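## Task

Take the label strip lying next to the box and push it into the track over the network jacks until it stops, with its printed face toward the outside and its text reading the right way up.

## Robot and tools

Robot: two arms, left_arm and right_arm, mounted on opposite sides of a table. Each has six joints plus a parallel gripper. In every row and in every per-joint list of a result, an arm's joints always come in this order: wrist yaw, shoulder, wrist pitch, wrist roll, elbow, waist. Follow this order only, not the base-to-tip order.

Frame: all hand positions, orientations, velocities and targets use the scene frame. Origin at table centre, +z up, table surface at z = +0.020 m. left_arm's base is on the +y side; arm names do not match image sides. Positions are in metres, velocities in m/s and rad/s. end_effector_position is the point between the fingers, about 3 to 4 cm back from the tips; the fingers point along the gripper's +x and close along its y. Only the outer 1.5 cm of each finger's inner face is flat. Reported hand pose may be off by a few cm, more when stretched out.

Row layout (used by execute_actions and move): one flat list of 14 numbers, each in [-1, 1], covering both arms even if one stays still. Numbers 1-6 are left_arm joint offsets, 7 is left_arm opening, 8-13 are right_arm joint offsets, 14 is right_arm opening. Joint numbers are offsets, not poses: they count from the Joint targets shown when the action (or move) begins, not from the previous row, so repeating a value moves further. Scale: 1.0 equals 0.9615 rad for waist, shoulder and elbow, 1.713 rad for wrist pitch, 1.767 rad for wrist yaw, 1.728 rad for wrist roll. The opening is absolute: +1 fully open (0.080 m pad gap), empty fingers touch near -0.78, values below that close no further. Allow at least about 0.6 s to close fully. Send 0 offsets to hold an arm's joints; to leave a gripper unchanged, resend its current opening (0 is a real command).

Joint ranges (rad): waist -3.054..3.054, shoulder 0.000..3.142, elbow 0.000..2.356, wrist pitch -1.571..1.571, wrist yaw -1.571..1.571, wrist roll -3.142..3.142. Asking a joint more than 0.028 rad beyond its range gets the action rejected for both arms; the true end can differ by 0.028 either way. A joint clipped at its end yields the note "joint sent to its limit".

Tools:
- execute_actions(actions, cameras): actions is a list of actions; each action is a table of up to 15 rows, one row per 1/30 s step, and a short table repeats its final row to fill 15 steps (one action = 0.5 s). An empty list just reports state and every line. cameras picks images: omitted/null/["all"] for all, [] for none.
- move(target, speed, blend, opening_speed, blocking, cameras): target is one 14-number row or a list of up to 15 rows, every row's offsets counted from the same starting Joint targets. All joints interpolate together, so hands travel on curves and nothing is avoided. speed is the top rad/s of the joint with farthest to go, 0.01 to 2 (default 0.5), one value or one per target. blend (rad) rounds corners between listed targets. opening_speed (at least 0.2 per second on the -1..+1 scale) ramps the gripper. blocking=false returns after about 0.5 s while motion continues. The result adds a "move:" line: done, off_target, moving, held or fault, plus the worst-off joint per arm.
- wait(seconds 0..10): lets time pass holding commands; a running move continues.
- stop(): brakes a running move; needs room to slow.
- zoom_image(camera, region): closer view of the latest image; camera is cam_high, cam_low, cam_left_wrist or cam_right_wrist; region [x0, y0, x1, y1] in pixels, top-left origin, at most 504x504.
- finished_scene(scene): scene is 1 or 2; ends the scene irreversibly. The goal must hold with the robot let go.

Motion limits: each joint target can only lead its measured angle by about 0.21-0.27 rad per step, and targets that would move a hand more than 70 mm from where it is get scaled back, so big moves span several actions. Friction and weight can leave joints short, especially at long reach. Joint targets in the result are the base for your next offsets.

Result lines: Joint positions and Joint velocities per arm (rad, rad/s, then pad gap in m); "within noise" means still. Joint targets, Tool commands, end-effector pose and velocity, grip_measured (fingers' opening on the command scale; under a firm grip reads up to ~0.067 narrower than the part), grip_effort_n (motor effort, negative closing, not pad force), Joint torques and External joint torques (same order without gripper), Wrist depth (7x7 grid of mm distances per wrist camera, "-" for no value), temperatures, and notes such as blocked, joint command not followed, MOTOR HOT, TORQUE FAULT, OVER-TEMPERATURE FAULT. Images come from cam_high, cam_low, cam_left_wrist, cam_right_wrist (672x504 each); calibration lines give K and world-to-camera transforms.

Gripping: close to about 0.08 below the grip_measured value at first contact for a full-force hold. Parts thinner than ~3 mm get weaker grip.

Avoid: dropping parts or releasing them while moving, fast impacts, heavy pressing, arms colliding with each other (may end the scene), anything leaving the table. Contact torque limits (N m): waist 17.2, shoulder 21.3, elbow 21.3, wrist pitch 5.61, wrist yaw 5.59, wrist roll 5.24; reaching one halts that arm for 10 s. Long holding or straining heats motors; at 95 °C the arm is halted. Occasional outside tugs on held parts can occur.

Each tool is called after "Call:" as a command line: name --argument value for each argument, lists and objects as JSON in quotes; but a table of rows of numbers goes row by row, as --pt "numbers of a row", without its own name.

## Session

Call:
execute_actions --actions '[]'

Call:
zoom_image --camera "cam_high" --region '[200, 150, 450, 400]'

Scene clock: 0.00 s.
left_arm: end_effector_position=(-0.0443, +0.2618, +0.3465) grip_measured=+1.000 grip_effort_n=n/a end_effector_quat_wxyz=(+0.589, +0.411, -0.074, -0.692) | right_arm: end_effector_position=(+0.0731, -0.3152, +0.2110) grip_measured=+0.992 grip_effort_n=n/a end_effector_quat_wxyz=(+0.644, -0.412, +0.498, +0.408)
Joint names: [wrist yaw, shoulder, wrist pitch, wrist roll, elbow, waist]
Joint positions: left_arm=[-0.436 0.645 -0.976 0.473 1.061 -0.447 0.08] | right_arm=[0.086 0.984 -1.393 -0.226 0.994 -0.544 0.08]
Joint velocities: within noise
Joint torques (N m): no reading
External joint torques (N m): no reading
Motor temperatures (°C): left_arm=[25 21 33 24 26 22] | right_arm=[24 22 34 26 24 23]
Heat: left arm: hottest wrist pitch 33 °C (+0.0 °C/min); right arm: hottest wrist pitch 34 °C (+0.0 °C/min).
Wrist depth (mm): cam_left_wrist=[186 198 207 199 238 266 420 / 209 220 224 227 267 309 396 / - 249 228 291 321 359 368 / - - 323 345 391 377 346 / - 84 565 507 426 97 84 / - - 550 472 406 366 78 / - 76 514 442 376 342 78] | cam_right_wrist=[218 224 232 240 248 258 271 / 224 231 238 249 259 271 280 / 234 241 250 259 269 280 293 / 242 249 259 270 282 292 289 / 249 92 269 281 283 93 292 / - 86 275 272 282 96 80 / - 258 234 283 320 335 79]
Joint targets: left_arm=[-0.436 0.644 -0.975 0.473 1.063 -0.447] | right_arm=[0.086 0.984 -1.393 -0.226 0.993 -0.544]
Tool commands: left_gripper/opening=+1.0 right_gripper/opening=+0.991984
camera_calibration:
cam_left_wrist: T_world_to_cam=[[-0.735721, 0.278004, -0.617599, 0.119028], [0.591012, 0.708882, -0.384955, -0.00233507], [0.330786, -0.648228, -0.685843, 0.498968], [0, 0, 0, 1]] pos_world=[-0.0761002, 0.29201, 0.414827]
cam_right_wrist: T_world_to_cam=[[0.914878, -0.364326, 0.173966, -0.212241], [-0.396498, -0.891991, 0.217121, -0.27365], [0.0760727, -0.267616, -0.960518, 0.18958], [0, 0, 0, 1]] pos_world=[0.0712512, -0.270684, 0.278433]

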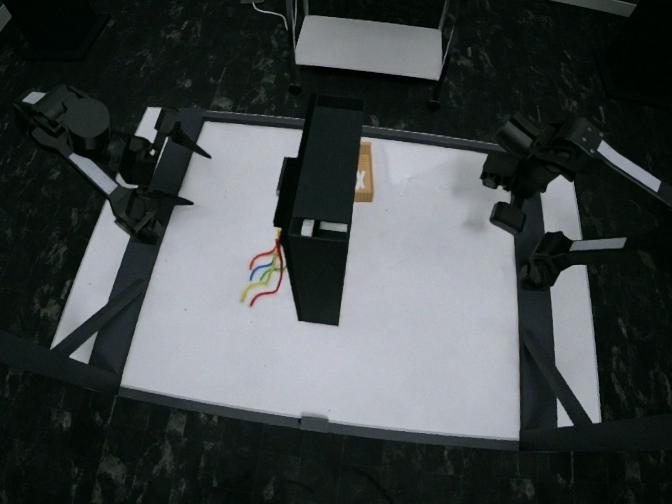

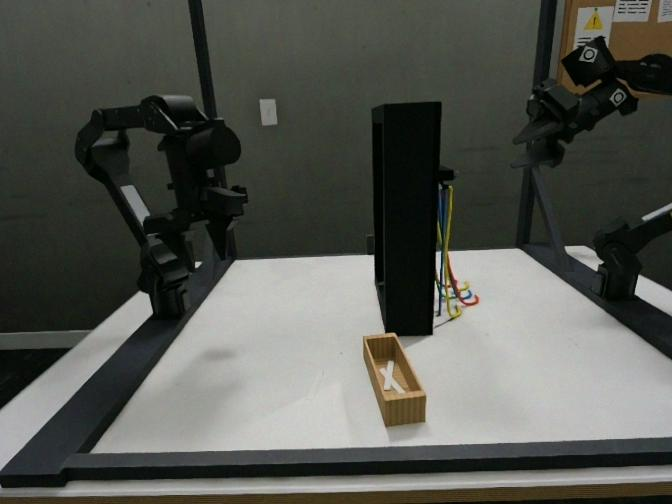

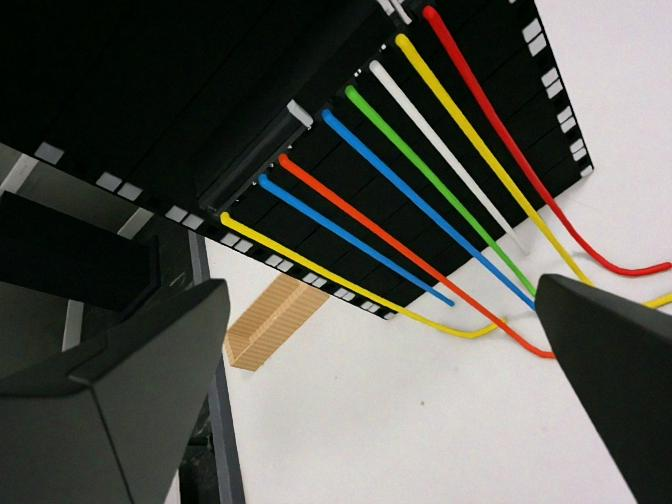

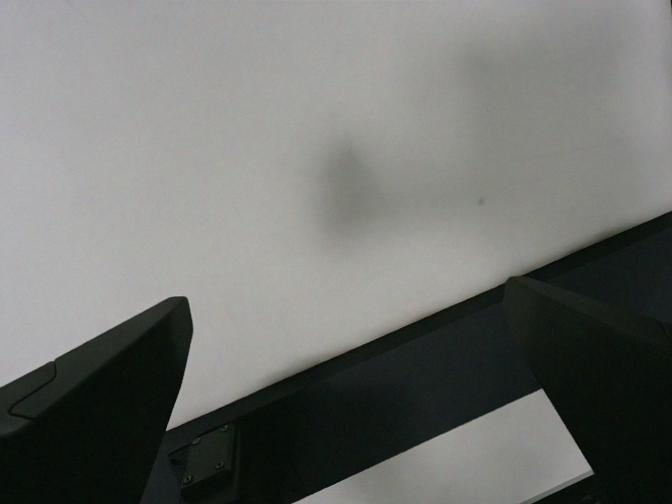

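Scaled by 2.016.

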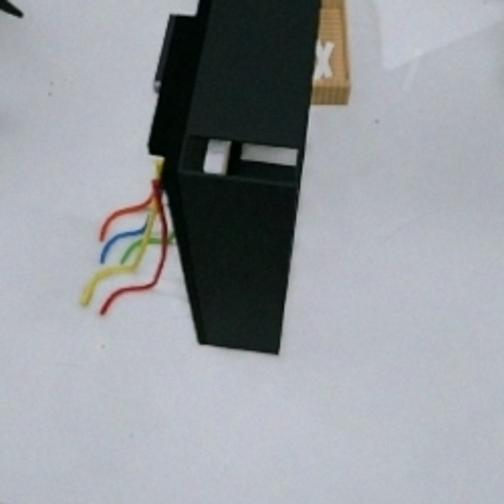

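Call:
zoom_image --camera "cam_low" --region '[250, 320, 500, 440]'

Call:
zoom_image --camera "cam_high" --region '[340, 120, 470, 220]'

Call:
zoom_image --camera "cam_left_wrist" --region '[150, 0, 450, 250]'

Call:
zoom_image --camera "cam_low" --region '[360, 80, 500, 340]'

Scaled by 2.016.

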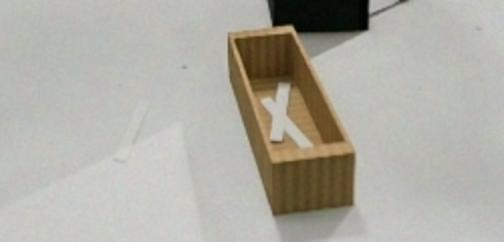

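Scaled by 3.877.

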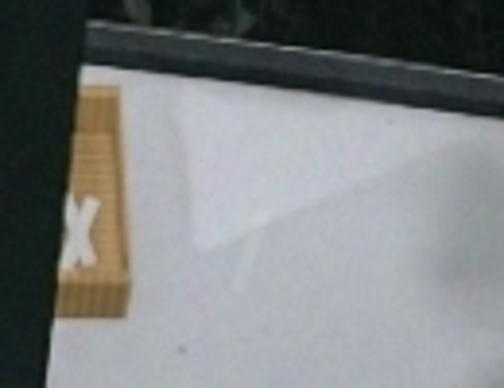

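Scaled by 1.680.

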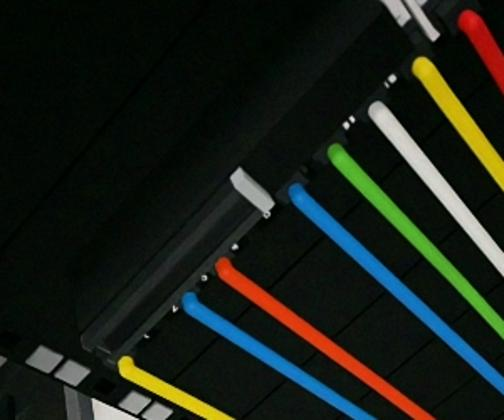

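Scaled by 1.938.

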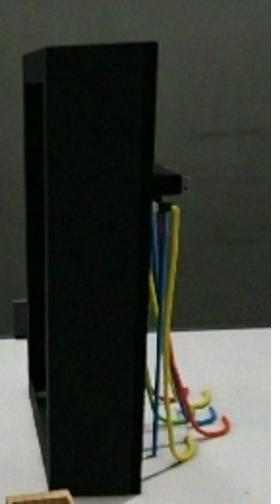

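Call:
move --target '[0.36,-0.3578,0.5692,-0.2737,-0.6896,0.6729,1.0,-0.0487,0.622,0.3257,0.1308,0.2315,-0.0946,0.992]' --speed 0.8

Call:
zoom_image --camera "cam_left_wrist" --region '[200, 200, 500, 350]'

Call:
zoom_image --camera "cam_right_wrist" --region '[180, 100, 480, 400]'

Scene clock: 137.33 s.
left_arm: end_effector_position=(-0.0093, +0.2315, +0.3297) grip_measured=+1.000 grip_effort_n=-1.2 end_effector_quat_wxyz=(+0.699, -0.028, -0.043, -0.713) | right_arm: end_effector_position=(+0.1866, -0.1627, +0.1718) grip_measured=+0.992 grip_effort_n=-2.1 end_effector_quat_wxyz=(+0.736, -0.259, +0.502, +0.373)
Joint positions: left_arm=[0.195 0.306 -0.004 0.003 0.412 0.195 0.08] | right_arm=[0.004 1.573 -0.837 -0.005 1.208 -0.632 0.08]
Joint torques (N m): left_arm=[0.11 0.38 2.03 -0.02 5.53 0.34] | right_arm=[-0.16 -6.16 0.86 0.2 7.55 -0.35]
External joint torques (N m): left_arm=[0.12 -0.22 0.45 -0.03 -0.92 0.32] | right_arm=[-0.16 0.29 -0.12 0.19 1.08 -0.33]
Motor temperatures (°C): left_arm=[25 21 39 24 33 22] | right_arm=[24 22 34 26 28 23]
Heat: left arm: hottest wrist pitch 39 °C (+1.0 °C/min); right arm: hottest wrist pitch 34 °C (+0.0 °C/min).
Wrist depth (mm): cam_left_wrist=[- - 207 206 206 205 205 / - - 218 217 216 217 217 / - 474 230 231 230 230 234 / - 539 241 204 214 215 246 / - 84 257 257 257 104 83 / - - 280 277 276 272 78 / - 76 396 296 297 259 78] | cam_right_wrist=[188 208 197 218 219 216 - / 207 197 218 219 223 223 207 / 214 217 219 222 223 227 225 / 216 218 221 222 226 229 230 / 217 92 223 225 228 93 233 / - 86 224 227 228 230 80 / - 224 227 229 231 235 79]
Joint targets: left_arm=[0.200 0.300 0.000 0.000 0.400 0.200] | right_arm=[0.000 1.582 -0.835 0.000 1.216 -0.635]
move: done
camera_calibration:
cam_left_wrist: T_world_to_cam=[[-0.998836, -0.0163142, -0.0453926, 0.0198377], [0.0377287, 0.32209, -0.945957, 0.261421], [0.030053, -0.946569, -0.321099, 0.402208], [0, 0, 0, 1]]
cam_right_wrist: T_world_to_cam=[[0.776629, -0.628237, 0.0465277, -0.248904], [-0.629595, -0.776568, 0.0234967, 0.0114369], [0.0213704, -0.0475419, -0.998641, 0.236588], [0, 0, 0, 1]]

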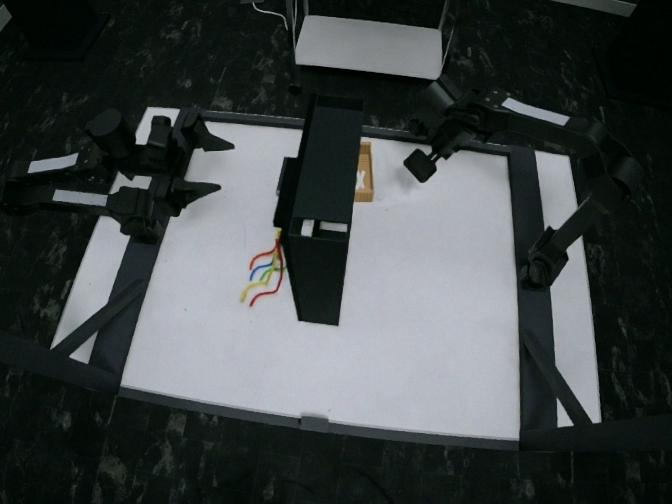

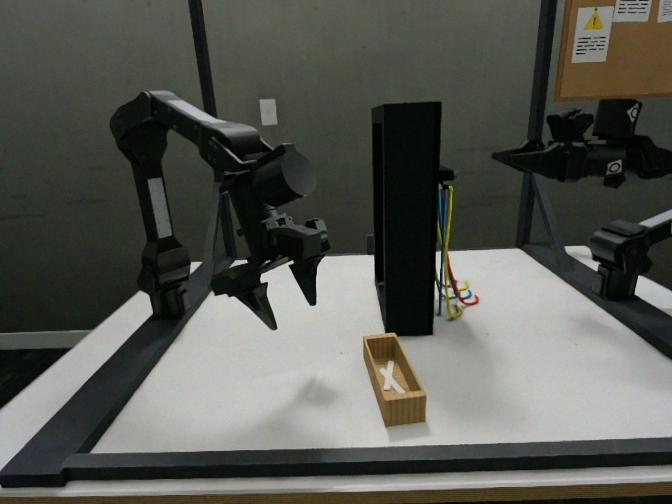

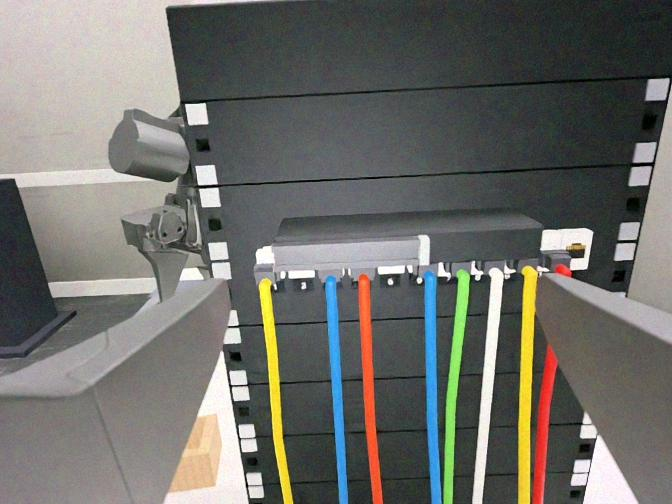

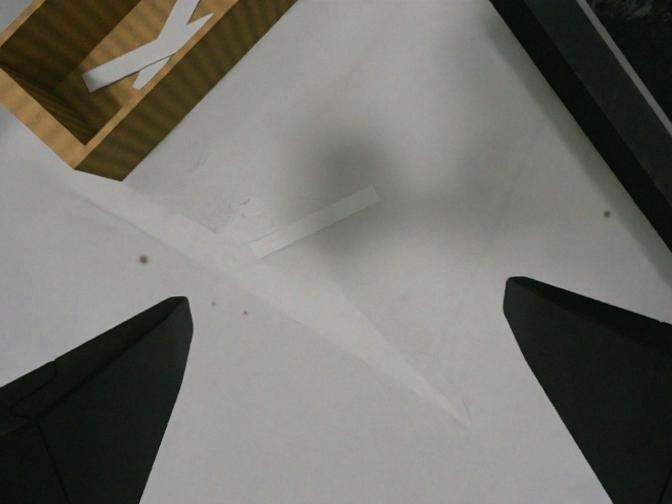

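Scaled by 1.680.

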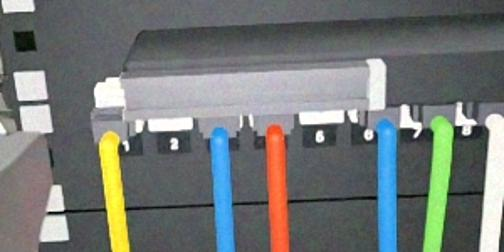

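Scaled by 1.680.

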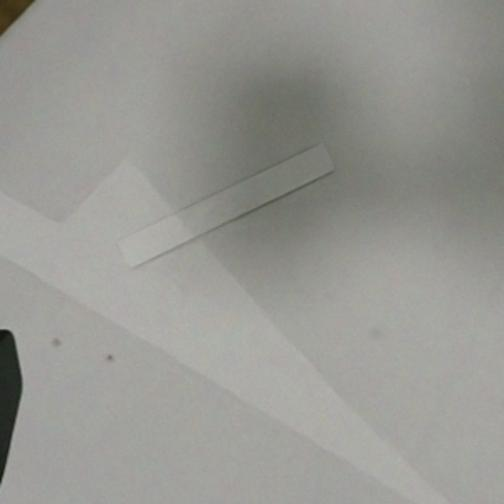

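Call:
zoom_image --camera "cam_right_wrist" --region '[240, 175, 390, 270]'

Call:
zoom_image --camera "cam_right_wrist" --region '[60, 0, 240, 120]'

Call:
zoom_image --camera "cam_left_wrist" --region '[250, 200, 450, 310]'

Call:
zoom_image --camera "cam_high" --region '[250, 140, 340, 320]'

Scaled by 3.360.

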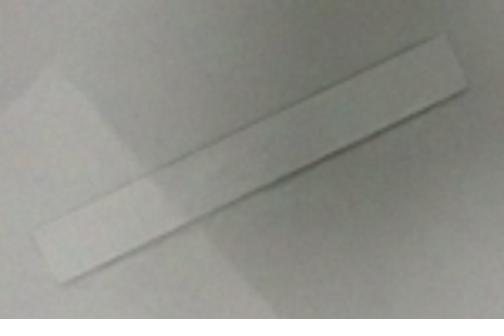

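Scaled by 2.800.

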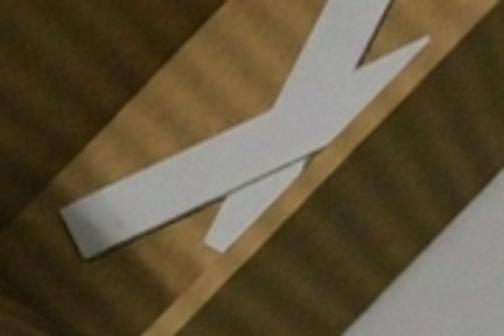

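Scaled by 2.520.

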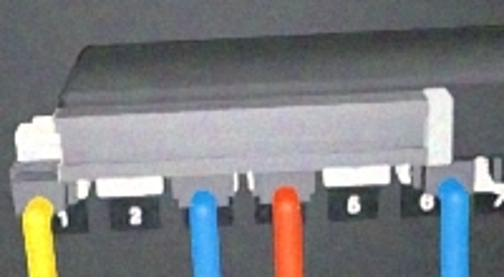

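Scaled by 2.800.

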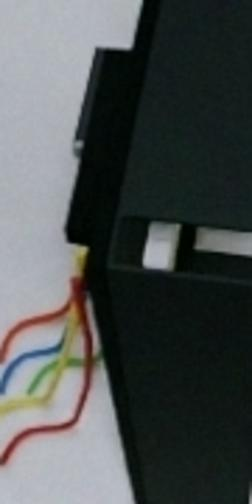

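Call:
move --target '[0,0,0,0,0,0,1.0,0,0.4711,-0.1956,0.6854,0.4347,0.0243,1.0]' --speed 0.6 --cameras '["cam_right_wrist","cam_low"]'

Call:
zoom_image --camera "cam_right_wrist" --region '[200, 130, 500, 380]'

Scene clock: 216.27 s.
left_arm: end_effector_position=(-0.0094, +0.2314, +0.3296) grip_measured=+1.000 grip_effort_n=-1.2 end_effector_quat_wxyz=(+0.699, -0.028, -0.043, -0.713) | right_arm: end_effector_position=(+0.2026, -0.1294, +0.1228) grip_measured=+0.992 grip_effort_n=-2.6 end_effector_quat_wxyz=(+0.705, +0.080, +0.700, -0.077)
Joint positions: left_arm=[0.195 0.306 -0.003 0.002 0.411 0.195 0.08] | right_arm=[0.004 2.022 -1.168 1.179 1.626 -0.615 0.08]
Joint torques (N m): left_arm=[0.1 0.38 2.04 -0.02 5.62 0.34] | right_arm=[-0.07 -8.51 0.05 0.17 6.79 0.35]
External joint torques (N m): left_arm=[0.11 -0.24 0.47 -0.03 -0.82 0.35] | right_arm=[-0.13 0.62 -0.29 0.17 1.05 0.36]
Motor temperatures (°C): left_arm=[25 21 46 24 33 22] | right_arm=[24 26 34 26 30 23]
Heat: left arm: hottest wrist pitch 46 °C (+3.0 °C/min); right arm: hottest wrist pitch 34 °C (+0.0 °C/min).
Wrist depth (mm): cam_left_wrist=[- - 205 206 205 206 206 / - 415 217 217 217 216 217 / - 406 229 229 230 231 232 / 381 439 241 204 213 220 249 / - 84 256 257 257 104 84 / - - 279 277 277 248 77 / - 76 400 296 294 294 78] | cam_right_wrist=[134 135 137 139 141 143 146 / 142 143 146 148 150 151 155 / 150 153 155 158 160 165 167 / 146 163 168 171 173 175 179 / - 92 181 183 188 93 190 / - 86 194 201 205 203 80 / - 153 213 219 224 229 79]
Joint targets: left_arm=[0.200 0.300 0.000 0.000 0.400 0.200] | right_arm=[0.000 2.035 -1.170 1.184 1.634 -0.612]
move: done
camera_calibration:
cam_right_wrist: T_world_to_cam=[[-0.253703, -0.965899, 0.0517095, -0.0737234], [-0.890543, 0.254109, 0.377309, 0.191252], [-0.377582, 0.0496746, -0.924643, 0.273214], [0, 0, 0, 1]]
Images, in order: cam_low, cam_right_wrist.

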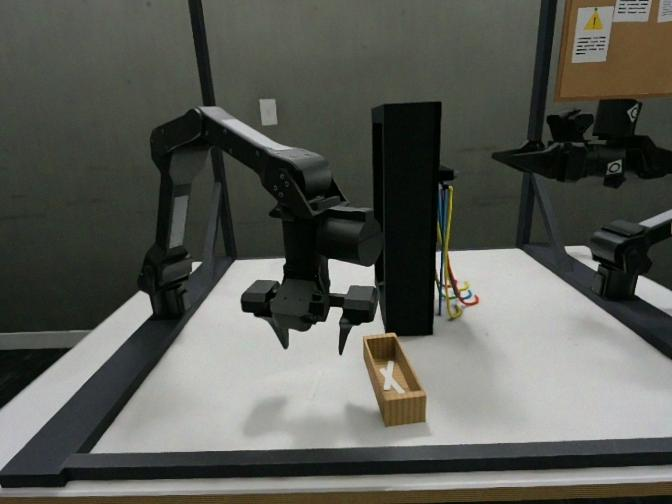

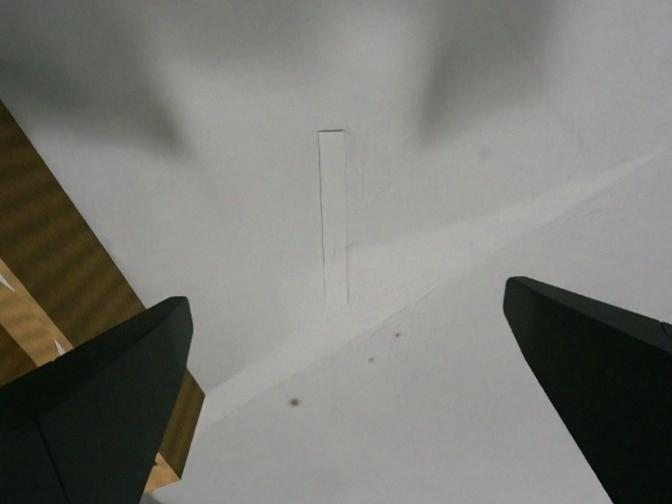

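Scaled by 1.680.

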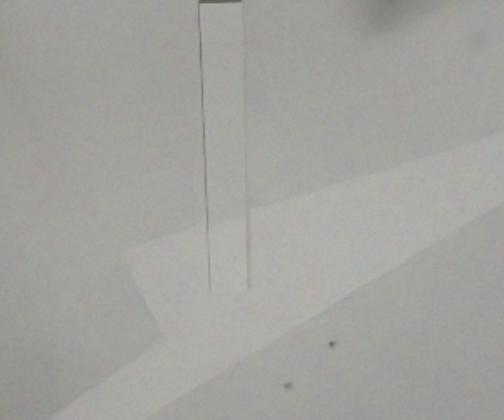

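Call:
move --target '[0,0,0,0,0,0,1.0,0,0.0551,0.116,0,-0.1652,0,-0.35]' --speed 0.25 --opening_speed 1.0 --cameras '["cam_right_wrist","cam_low"]'

Call:
zoom_image --camera "cam_right_wrist" --region '[250, 200, 450, 400]'

Call:
zoom_image --camera "cam_low" --region '[250, 280, 400, 410]'

Scene clock: 241.17 s.
left_arm: end_effector_position=(-0.0093, +0.2314, +0.3294) grip_measured=+1.000 grip_effort_n=-1.2 end_effector_quat_wxyz=(+0.699, -0.028, -0.043, -0.713) | right_arm: end_effector_position=(+0.2024, -0.1296, +0.0680) grip_measured=-0.346 grip_effort_n=-18.4 end_effector_quat_wxyz=(+0.705, +0.079, +0.701, -0.078)
Joint positions: left_arm=[0.195 0.306 -0.003 0.002 0.411 0.195 0.08] | right_arm=[0.004 2.077 -0.973 1.179 1.483 -0.615 0.019]
Joint torques (N m): left_arm=[0.1 0.4 2.03 -0.03 5.64 0.35] | right_arm=[-0.09 -8.79 0.31 0.15 4.7 0.27]
External joint torques (N m): left_arm=[0.11 -0.2 0.45 -0.03 -0.81 0.35] | right_arm=[-0.14 0.46 -0.03 0.15 -0.8 0.27]
Wrist depth (mm): cam_left_wrist=[- - 204 205 205 204 205 / - - 216 218 216 217 217 / - 434 230 229 230 231 233 / - 418 241 202 215 219 248 / - 84 256 257 256 104 83 / - - 276 277 275 247 77 / - 76 399 297 294 293 78] | cam_right_wrist=[- 87 88 89 91 92 96 / - 91 94 95 95 98 101 / - 97 100 99 105 107 107 / 104 106 107 108 112 114 117 / 112 111 112 117 117 124 125 / - - - 125 - - - / - - - 139 - - -]
Joint targets: left_arm=[0.200 0.300 0.000 0.000 0.400 0.200] | right_arm=[0.000 2.088 -0.971 1.184 1.475 -0.612]
move: done
camera_calibration:
cam_right_wrist: T_world_to_cam=[[-0.253621, -0.965783, 0.0542083, -0.0713772], [-0.889962, 0.254934, 0.378122, 0.211758], [-0.379003, 0.0476563, -0.924167, 0.222481], [0, 0, 0, 1]]
Images, in order: cam_low, cam_right_wrist.

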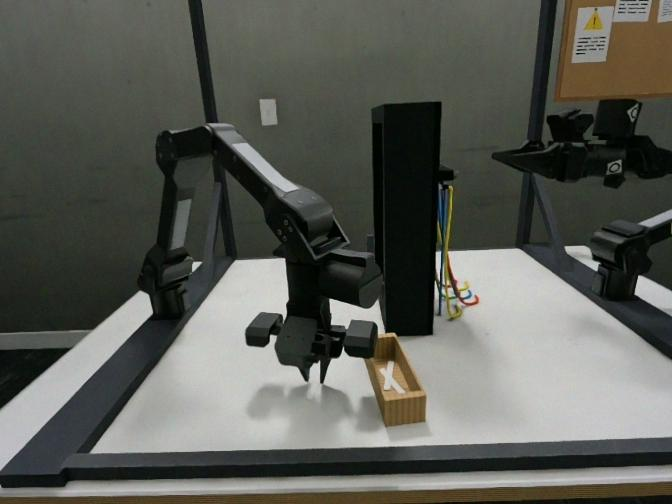

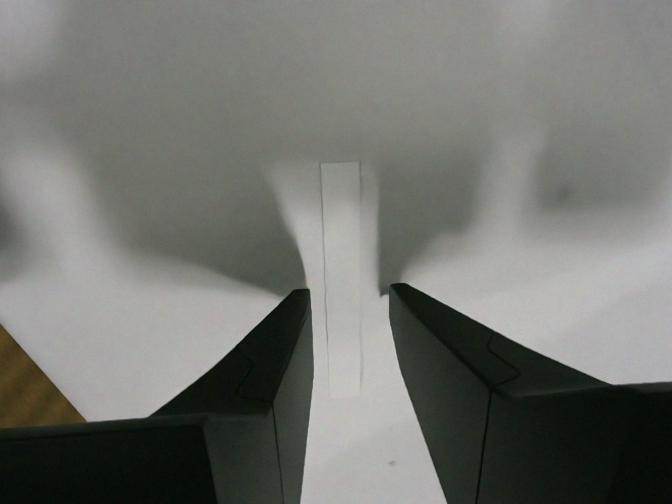

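Scaled by 2.520.

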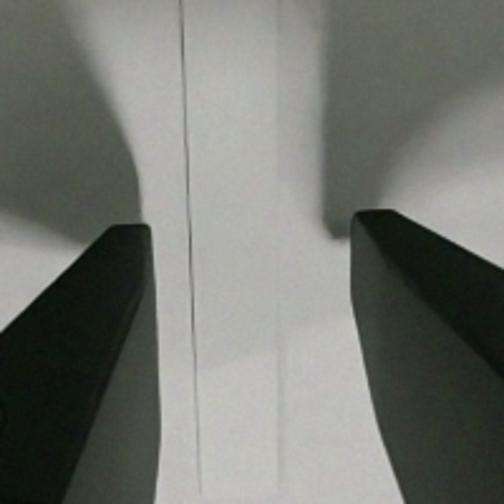

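Scaled by 3.360.

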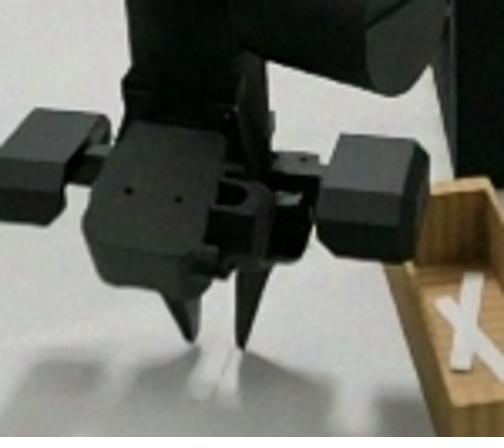

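Call:
move --target '[0,0,0,0,0,0,1.0,0,0.0081,0.0121,0,-0.0134,0.003,-0.35]' --speed 0.05 --cameras '["cam_right_wrist","cam_low"]'

Call:
zoom_image --camera "cam_right_wrist" --region '[280, 250, 420, 350]'

Call:
zoom_image --camera "cam_low" --region '[280, 340, 360, 410]'

Scene clock: 254.50 s.
left_arm: end_effector_position=(-0.0094, +0.2314, +0.3294) grip_measured=+1.000 grip_effort_n=-0.7 end_effector_quat_wxyz=(+0.699, -0.028, -0.043, -0.713) | right_arm: end_effector_position=(+0.2017, -0.1288, +0.0629) grip_measured=-0.347 grip_effort_n=-18.4 end_effector_quat_wxyz=(+0.705, +0.079, +0.701, -0.076)
Joint positions: left_arm=[0.196 0.306 -0.003 0.002 0.411 0.195 0.08] | right_arm=[0.004 2.083 -0.952 1.179 1.471 -0.612 0.019]
Joint torques (N m): left_arm=[0.1 0.4 2.03 -0.04 5.66 0.37] | right_arm=[-0.1 -8.57 0.29 0.18 4.54 0.29]
External joint torques (N m): left_arm=[0.12 -0.24 0.46 -0.04 -0.75 0.36] | right_arm=[-0.15 0.74 -0.04 0.18 -0.94 0.34]
Wrist depth (mm): cam_left_wrist=[- - 205 205 205 205 206 / - - 216 217 217 218 218 / - 436 229 229 229 231 234 / - 427 241 204 214 219 248 / - 84 258 256 258 104 83 / - - 277 278 277 248 77 / - 76 398 296 293 293 78] | cam_right_wrist=[- 81 82 85 86 87 91 / - 88 89 91 91 94 94 / - 93 95 96 100 - 102 / - 99 102 103 105 108 109 / - 106 106 109 111 116 119 / - 113 - 119 - - - / - - - 132 - - -]
Joint targets: left_arm=[0.200 0.300 0.000 0.000 0.400 0.200] | right_arm=[0.000 2.096 -0.951 1.184 1.462 -0.609]
move: done
camera_calibration:
cam_right_wrist: T_world_to_cam=[[-0.251111, -0.966557, 0.0520665, -0.0709617], [-0.891136, 0.251848, 0.377425, 0.212751], [-0.377916, 0.0483772, -0.924575, 0.217366], [0, 0, 0, 1]]
Images, in order: cam_low, cam_right_wrist.

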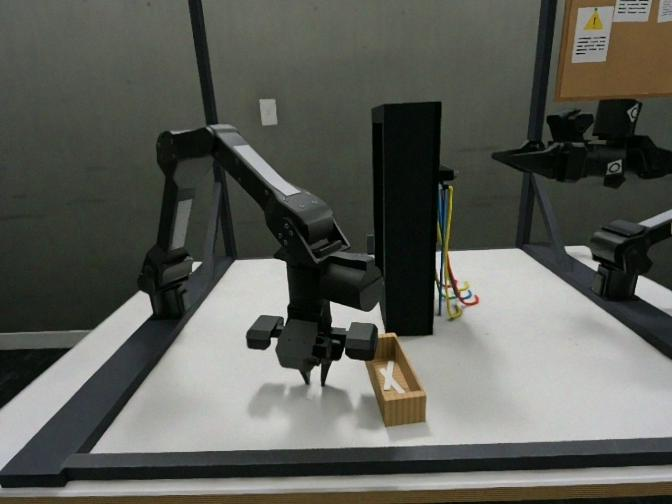

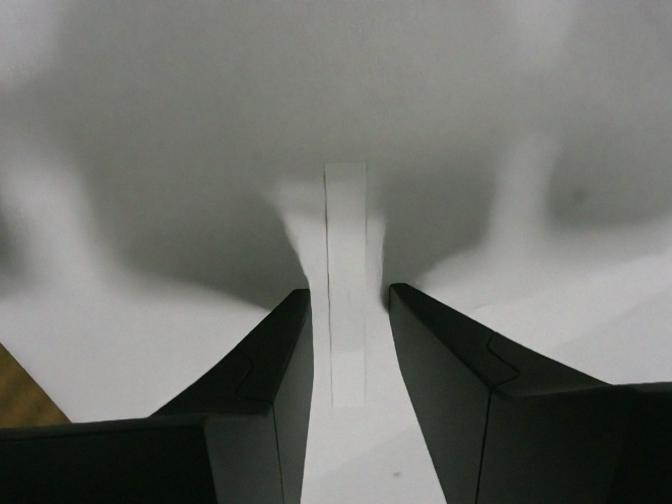

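Scaled by 3.600.

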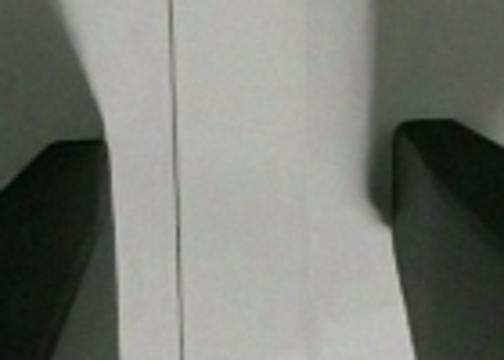

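Scaled by 6.300.

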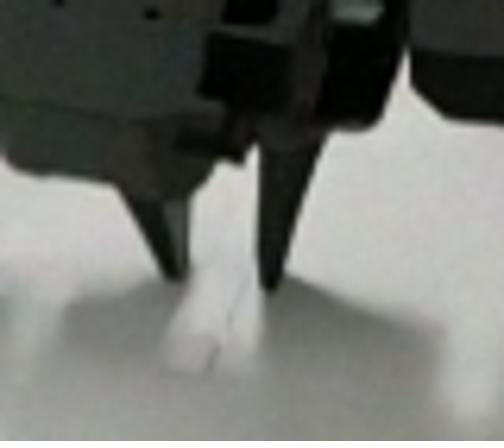

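Call:
move --target '[0,0,0,0,0,0,1.0,0,0.0041,0.0061,0,-0.0067,0,-0.35]' --speed 0.05 --cameras '["cam_right_wrist"]'

Call:
zoom_image --camera "cam_right_wrist" --region '[280, 250, 420, 350]'

Scene clock: 259.40 s.
left_arm: end_effector_position=(-0.0094, +0.2314, +0.3294) grip_measured=+1.000 grip_effort_n=-0.7 end_effector_quat_wxyz=(+0.699, -0.028, -0.043, -0.713) | right_arm: end_effector_position=(+0.2016, -0.1289, +0.0619) grip_measured=-0.347 grip_effort_n=-17.0 end_effector_quat_wxyz=(+0.705, +0.079, +0.700, -0.076)
Joint positions: left_arm=[0.196 0.306 -0.003 0.002 0.411 0.195 0.08] | right_arm=[0.004 2.083 -0.947 1.179 1.467 -0.612 0.019]
Joint torques (N m): left_arm=[0.1 0.38 2.03 -0.03 5.64 0.36] | right_arm=[-0.08 -8.08 0.65 0.16 4.35 0.31]
External joint torques (N m): left_arm=[0.11 -0.24 0.46 -0.03 -0.79 0.36] | right_arm=[-0.13 1.12 0.31 0.16 -1.06 0.25]
Wrist depth (mm): cam_left_wrist=[- - 204 205 206 205 205 / - - 216 217 217 217 218 / - 439 230 230 229 229 232 / - 429 241 202 215 219 248 / - 84 257 257 258 104 84 / - - 279 276 276 248 77 / - 76 402 297 294 291 78] | cam_right_wrist=[- 81 82 85 86 87 90 / - 88 89 91 91 94 94 / - 93 95 96 100 - 102 / - 99 102 103 105 108 109 / - 106 106 109 111 115 118 / - 113 - 119 - - - / - - - 133 - - -]
Joint targets: left_arm=[0.200 0.300 0.000 0.000 0.400 0.200] | right_arm=[0.000 2.100 -0.940 1.184 1.456 -0.609]
move: done
camera_calibration:
cam_right_wrist: T_world_to_cam=[[-0.251145, -0.966605, 0.0509955, -0.0709717], [-0.891383, 0.251494, 0.377076, 0.213106], [-0.377309, 0.0492441, -0.924777, 0.216435], [0, 0, 0, 1]]
Images, in order: cam_right_wrist.

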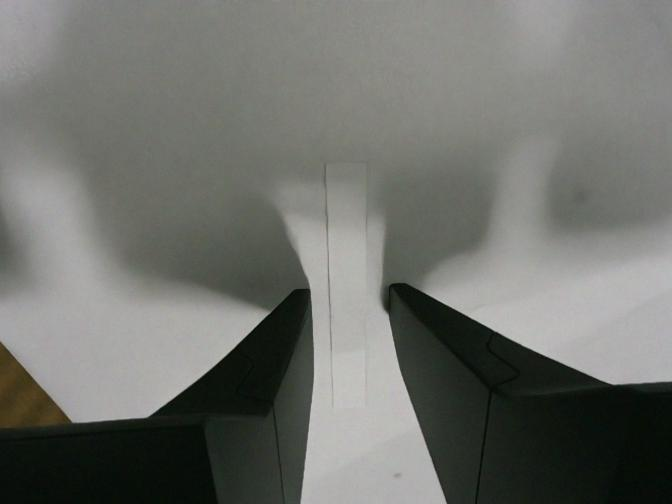

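Scaled by 3.600.

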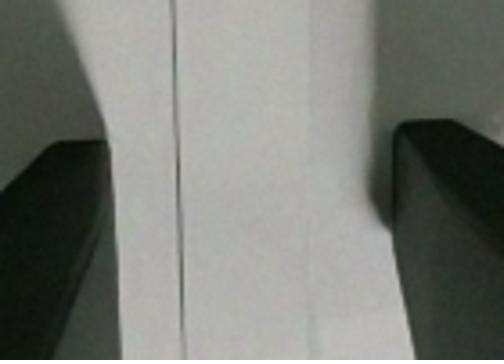

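Call:
move --target '[0,0,0,0,0,0,1.0,0,0,0,0,0,0,-0.8]' --speed 0.05 --opening_speed 0.3 --cameras '["cam_right_wrist"]'

Call:
zoom_image --camera "cam_right_wrist" --region '[280, 250, 420, 350]'

Scene clock: 266.07 s.
left_arm: end_effector_position=(-0.0094, +0.2314, +0.3294) grip_measured=+1.000 grip_effort_n=-0.7 end_effector_quat_wxyz=(+0.699, -0.028, -0.043, -0.713) | right_arm: end_effector_position=(+0.2019, -0.1271, +0.0619) grip_measured=-0.669 grip_effort_n=-83.5 end_effector_quat_wxyz=(+0.706, +0.081, +0.700, -0.072)
Joint positions: left_arm=[0.196 0.306 -0.003 0.002 0.411 0.195 0.08] | right_arm=[0.002 2.083 -0.939 1.179 1.467 -0.611 0.005]
Joint torques (N m): left_arm=[0.1 0.4 2.02 -0.03 5.67 0.36] | right_arm=[-0.04 -8.08 0.15 0.17 4.33 0.14]
External joint torques (N m): left_arm=[0.12 -0.26 0.46 -0.04 -0.7 0.36] | right_arm=[-0.09 1.21 -0.21 0.17 -1.15 0.14]
Wrist depth (mm): cam_left_wrist=[- - 205 206 206 205 205 / - - 218 217 216 216 217 / - 435 229 231 231 232 232 / - 425 241 203 216 219 248 / - 84 256 256 257 104 84 / - - 278 276 276 247 78 / - 76 397 299 293 293 78] | cam_right_wrist=[- 82 83 85 86 87 90 / - 88 89 91 91 93 94 / - 94 95 96 100 - 102 / - 100 102 102 105 108 108 / - 106 110 91 111 116 118 / - 115 - 94 - - - / - - - 131 - - -]
Joint targets: left_arm=[0.200 0.300 0.000 0.000 0.400 0.200] | right_arm=[0.000 2.100 -0.940 1.184 1.456 -0.609]
move: done
camera_calibration:
cam_right_wrist: T_world_to_cam=[[-0.2498, -0.967328, 0.043322, -0.0690169], [-0.892944, 0.247433, 0.37607, 0.212751], [-0.374502, 0.055258, -0.925578, 0.216715], [0, 0, 0, 1]]
Images, in order: cam_right_wrist.

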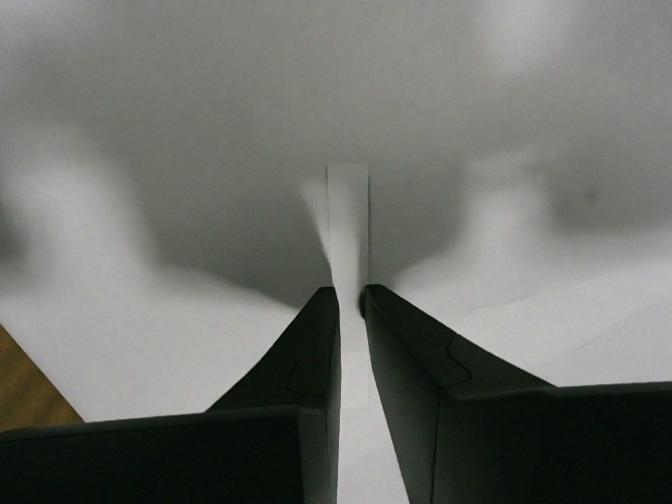

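Scaled by 3.600.

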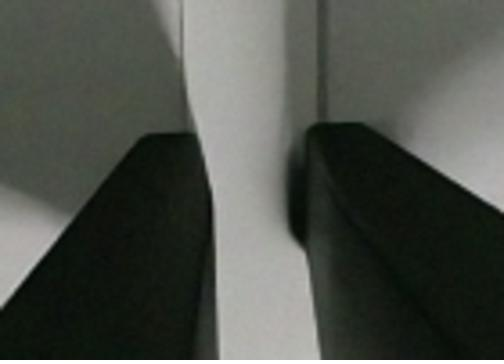

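Call:
move --target '[0,0,0,0,0,0,1.0,0,-0.0634,-0.0654,0,0.1082,0,-0.8]' --speed 0.1 --cameras '["cam_right_wrist","cam_low"]'

Call:
zoom_image --camera "cam_low" --region '[280, 310, 380, 410]'

Call:
zoom_image --camera "cam_right_wrist" --region '[280, 150, 420, 420]'

Scene clock: 291.33 s.
left_arm: end_effector_position=(-0.0094, +0.2314, +0.3294) grip_measured=+1.000 grip_effort_n=-0.7 end_effector_quat_wxyz=(+0.699, -0.028, -0.043, -0.713) | right_arm: end_effector_position=(+0.2040, -0.1241, +0.0959) grip_measured=-0.669 grip_effort_n=-83.5 end_effector_quat_wxyz=(+0.708, +0.085, +0.698, -0.069)
Joint positions: left_arm=[0.196 0.306 -0.003 0.002 0.411 0.195 0.08] | right_arm=[0.002 2.047 -1.05 1.179 1.553 -0.611 0.005]
Joint torques (N m): left_arm=[0.11 0.36 2.02 -0.04 5.71 0.4] | right_arm=[-0.05 -11.01 0.08 0.16 6.63 0.18]
External joint torques (N m): left_arm=[0.12 -0.27 0.45 -0.05 -0.7 0.41] | right_arm=[-0.1 -1.77 -0.29 0.16 0.96 0.19]
Motor temperatures (°C): left_arm=[25 21 47 24 33 22] | right_arm=[24 31 33 26 27 23]
Wrist depth (mm): cam_left_wrist=[- - 204 205 205 206 205 / - - 217 216 217 217 217 / - 413 229 228 229 230 232 / 384 430 242 203 215 219 249 / - 84 257 258 257 104 83 / - - 277 276 276 247 78 / - 76 399 297 291 293 78] | cam_right_wrist=[- 113 115 115 116 117 119 / 118 119 120 121 123 125 127 / 126 126 128 129 132 134 136 / 132 136 138 135 142 143 146 / - 144 146 91 149 155 158 / - 141 - 79 - - - / - - - - - - -]
Joint targets: left_arm=[0.200 0.300 0.000 0.000 0.400 0.200] | right_arm=[0.000 2.039 -1.052 1.184 1.560 -0.609]
move: done
camera_calibration:
cam_right_wrist: T_world_to_cam=[[-0.250055, -0.967694, 0.0322478, -0.0659434], [-0.895476, 0.243804, 0.3724, 0.201548], [-0.368231, 0.0642434, -0.927512, 0.248782], [0, 0, 0, 1]]
Images, in order: cam_low, cam_right_wrist.

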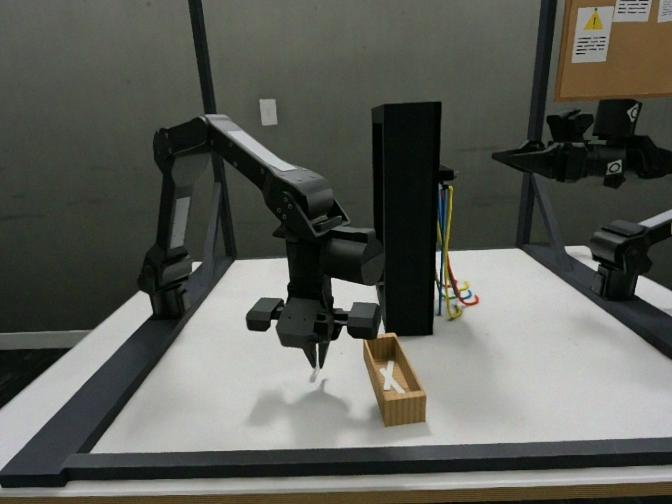

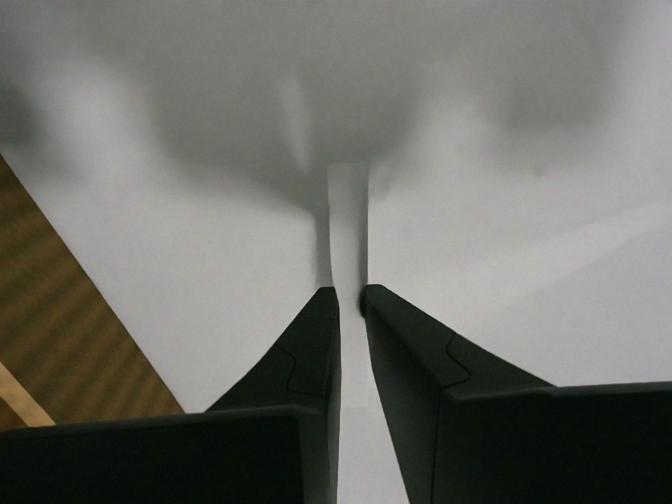

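Scaled by 5.040.

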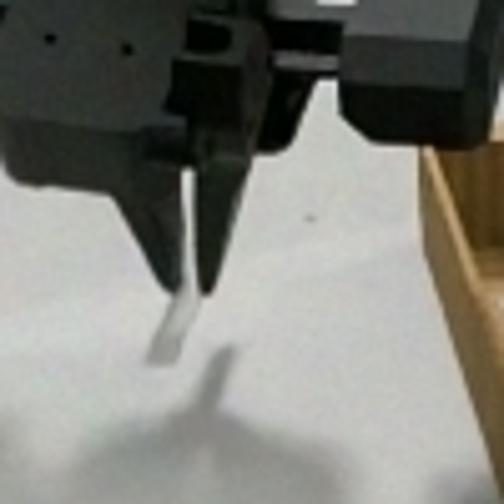

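Scaled by 1.867.

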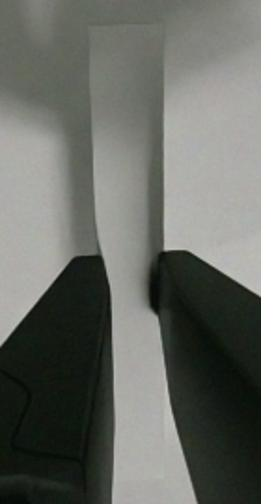

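Call:
move --pt "0.3226 0.052 0.0584 0 0 0.6136 1.0 -0.1132 -0.3006 0.1763 -0.1644 -0.2184 -0.02 -0.8" --pt "0.3248 0.988 0.3503 0 0.2555 0.617 0.3 -0.379 -0.3973 0.9644 -0.6852 -0.9787 -0.063 -0.8" --speed '[0.6,0.7]' --blend 0.1

Scene clock: 325.20 s.
left_arm: end_effector_position=(+0.1464, +0.1317, +0.2974) grip_measured=+0.304 grip_effort_n=-17.4 end_effector_quat_wxyz=(+0.707, +0.001, +0.008, -0.707) | right_arm: end_effector_position=(+0.1470, -0.0808, +0.1457) grip_measured=-0.669 grip_effort_n=-83.5 end_effector_quat_wxyz=(+0.690, -0.025, +0.218, +0.690)
Joint positions: left_arm=[0.769 1.244 0.597 0.002 0.629 0.789 0.049] | right_arm=[-0.665 1.665 0.598 0.004 0.627 -0.666 0.005]
Joint torques (N m): left_arm=[0.13 -3.09 1.86 -0.02 8.83 0.3] | right_arm=[-0.38 -7.94 1.45 -0.18 4.71 -0.38]
External joint torques (N m): left_arm=[0.12 0.88 0.4 -0.02 2.5 0.32] | right_arm=[-0.21 -1.73 -0.14 -0.16 -0.76 -0.38]
Wrist depth (mm): cam_left_wrist=[- - - - 468 160 113 / - - - 462 571 159 118 / - - - 373 630 171 126 / - - 690 362 371 170 137 / - - 84 373 514 90 147 / - - 88 428 424 81 - / - - 308 327 327 - -] | cam_right_wrist=[155 507 692 530 484 405 - / 142 192 505 428 375 335 286 / - 165 387 347 305 278 256 / 135 154 255 105 258 203 203 / 280 170 195 91 201 206 169 / 268 253 - 79 - - - / - - - - - - -]
Joint targets: left_arm=[0.774 1.250 0.601 0.000 0.646 0.793] | right_arm=[-0.670 1.657 0.600 0.000 0.619 -0.669]
move: done
camera_calibration:
cam_left_wrist: T_world_to_cam=[[-0.999359, -0.0317249, -0.0166001, 0.165785], [0.00144904, 0.427405, -0.904059, 0.236046], [0.0357762, -0.903503, -0.427085, 0.317762], [0, 0, 0, 1]]
cam_right_wrist: T_world_to_cam=[[0.953972, -0.112125, -0.278148, -0.102568], [-0.279837, -0.666326, -0.691159, 0.112287], [-0.107841, 0.737182, -0.667033, 0.249407], [0, 0, 0, 1]]

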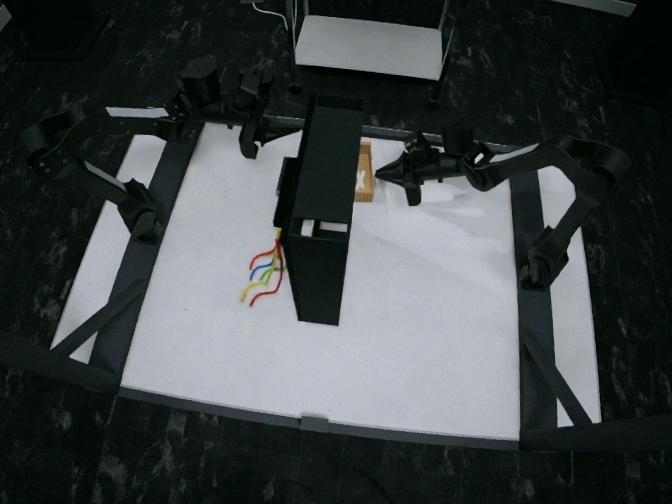

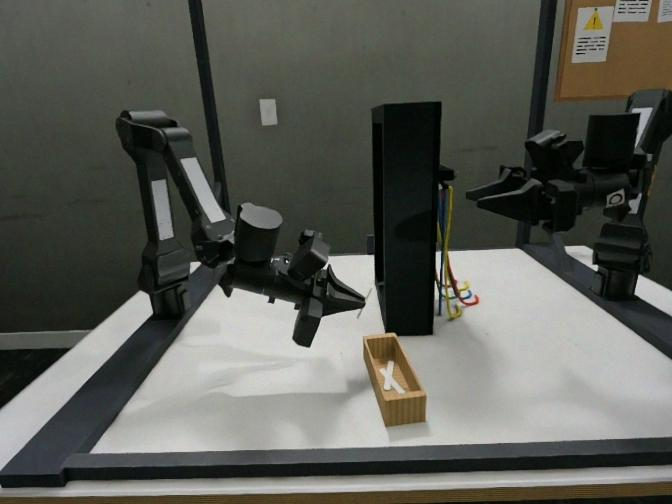

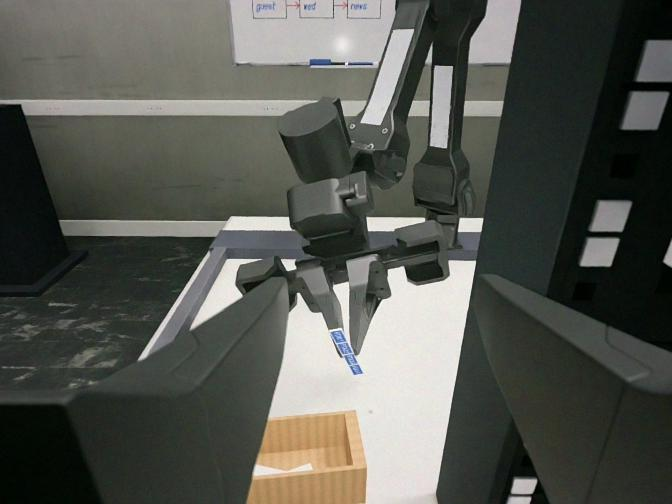

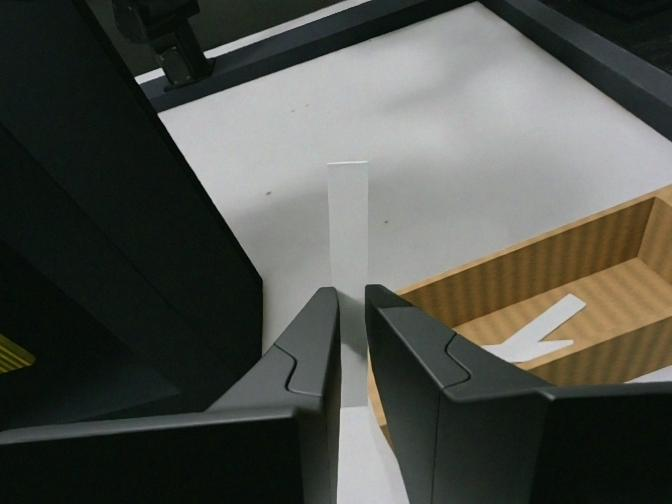

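Call:
zoom_image --camera "cam_left_wrist" --region '[310, 310, 380, 390]'

Call:
zoom_image --camera "cam_low" --region '[280, 230, 400, 350]'

Scaled by 6.300.

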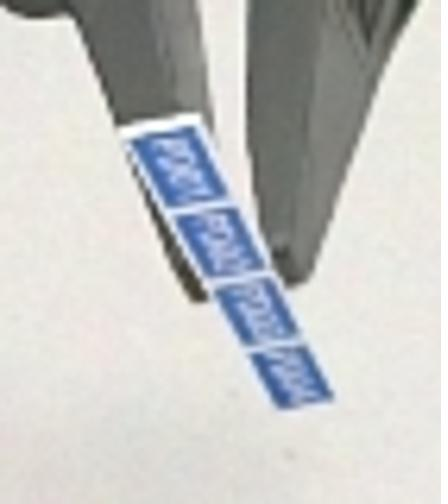

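Scaled by 4.200.

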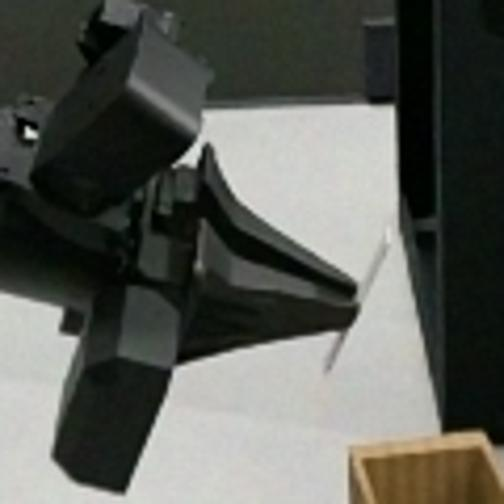

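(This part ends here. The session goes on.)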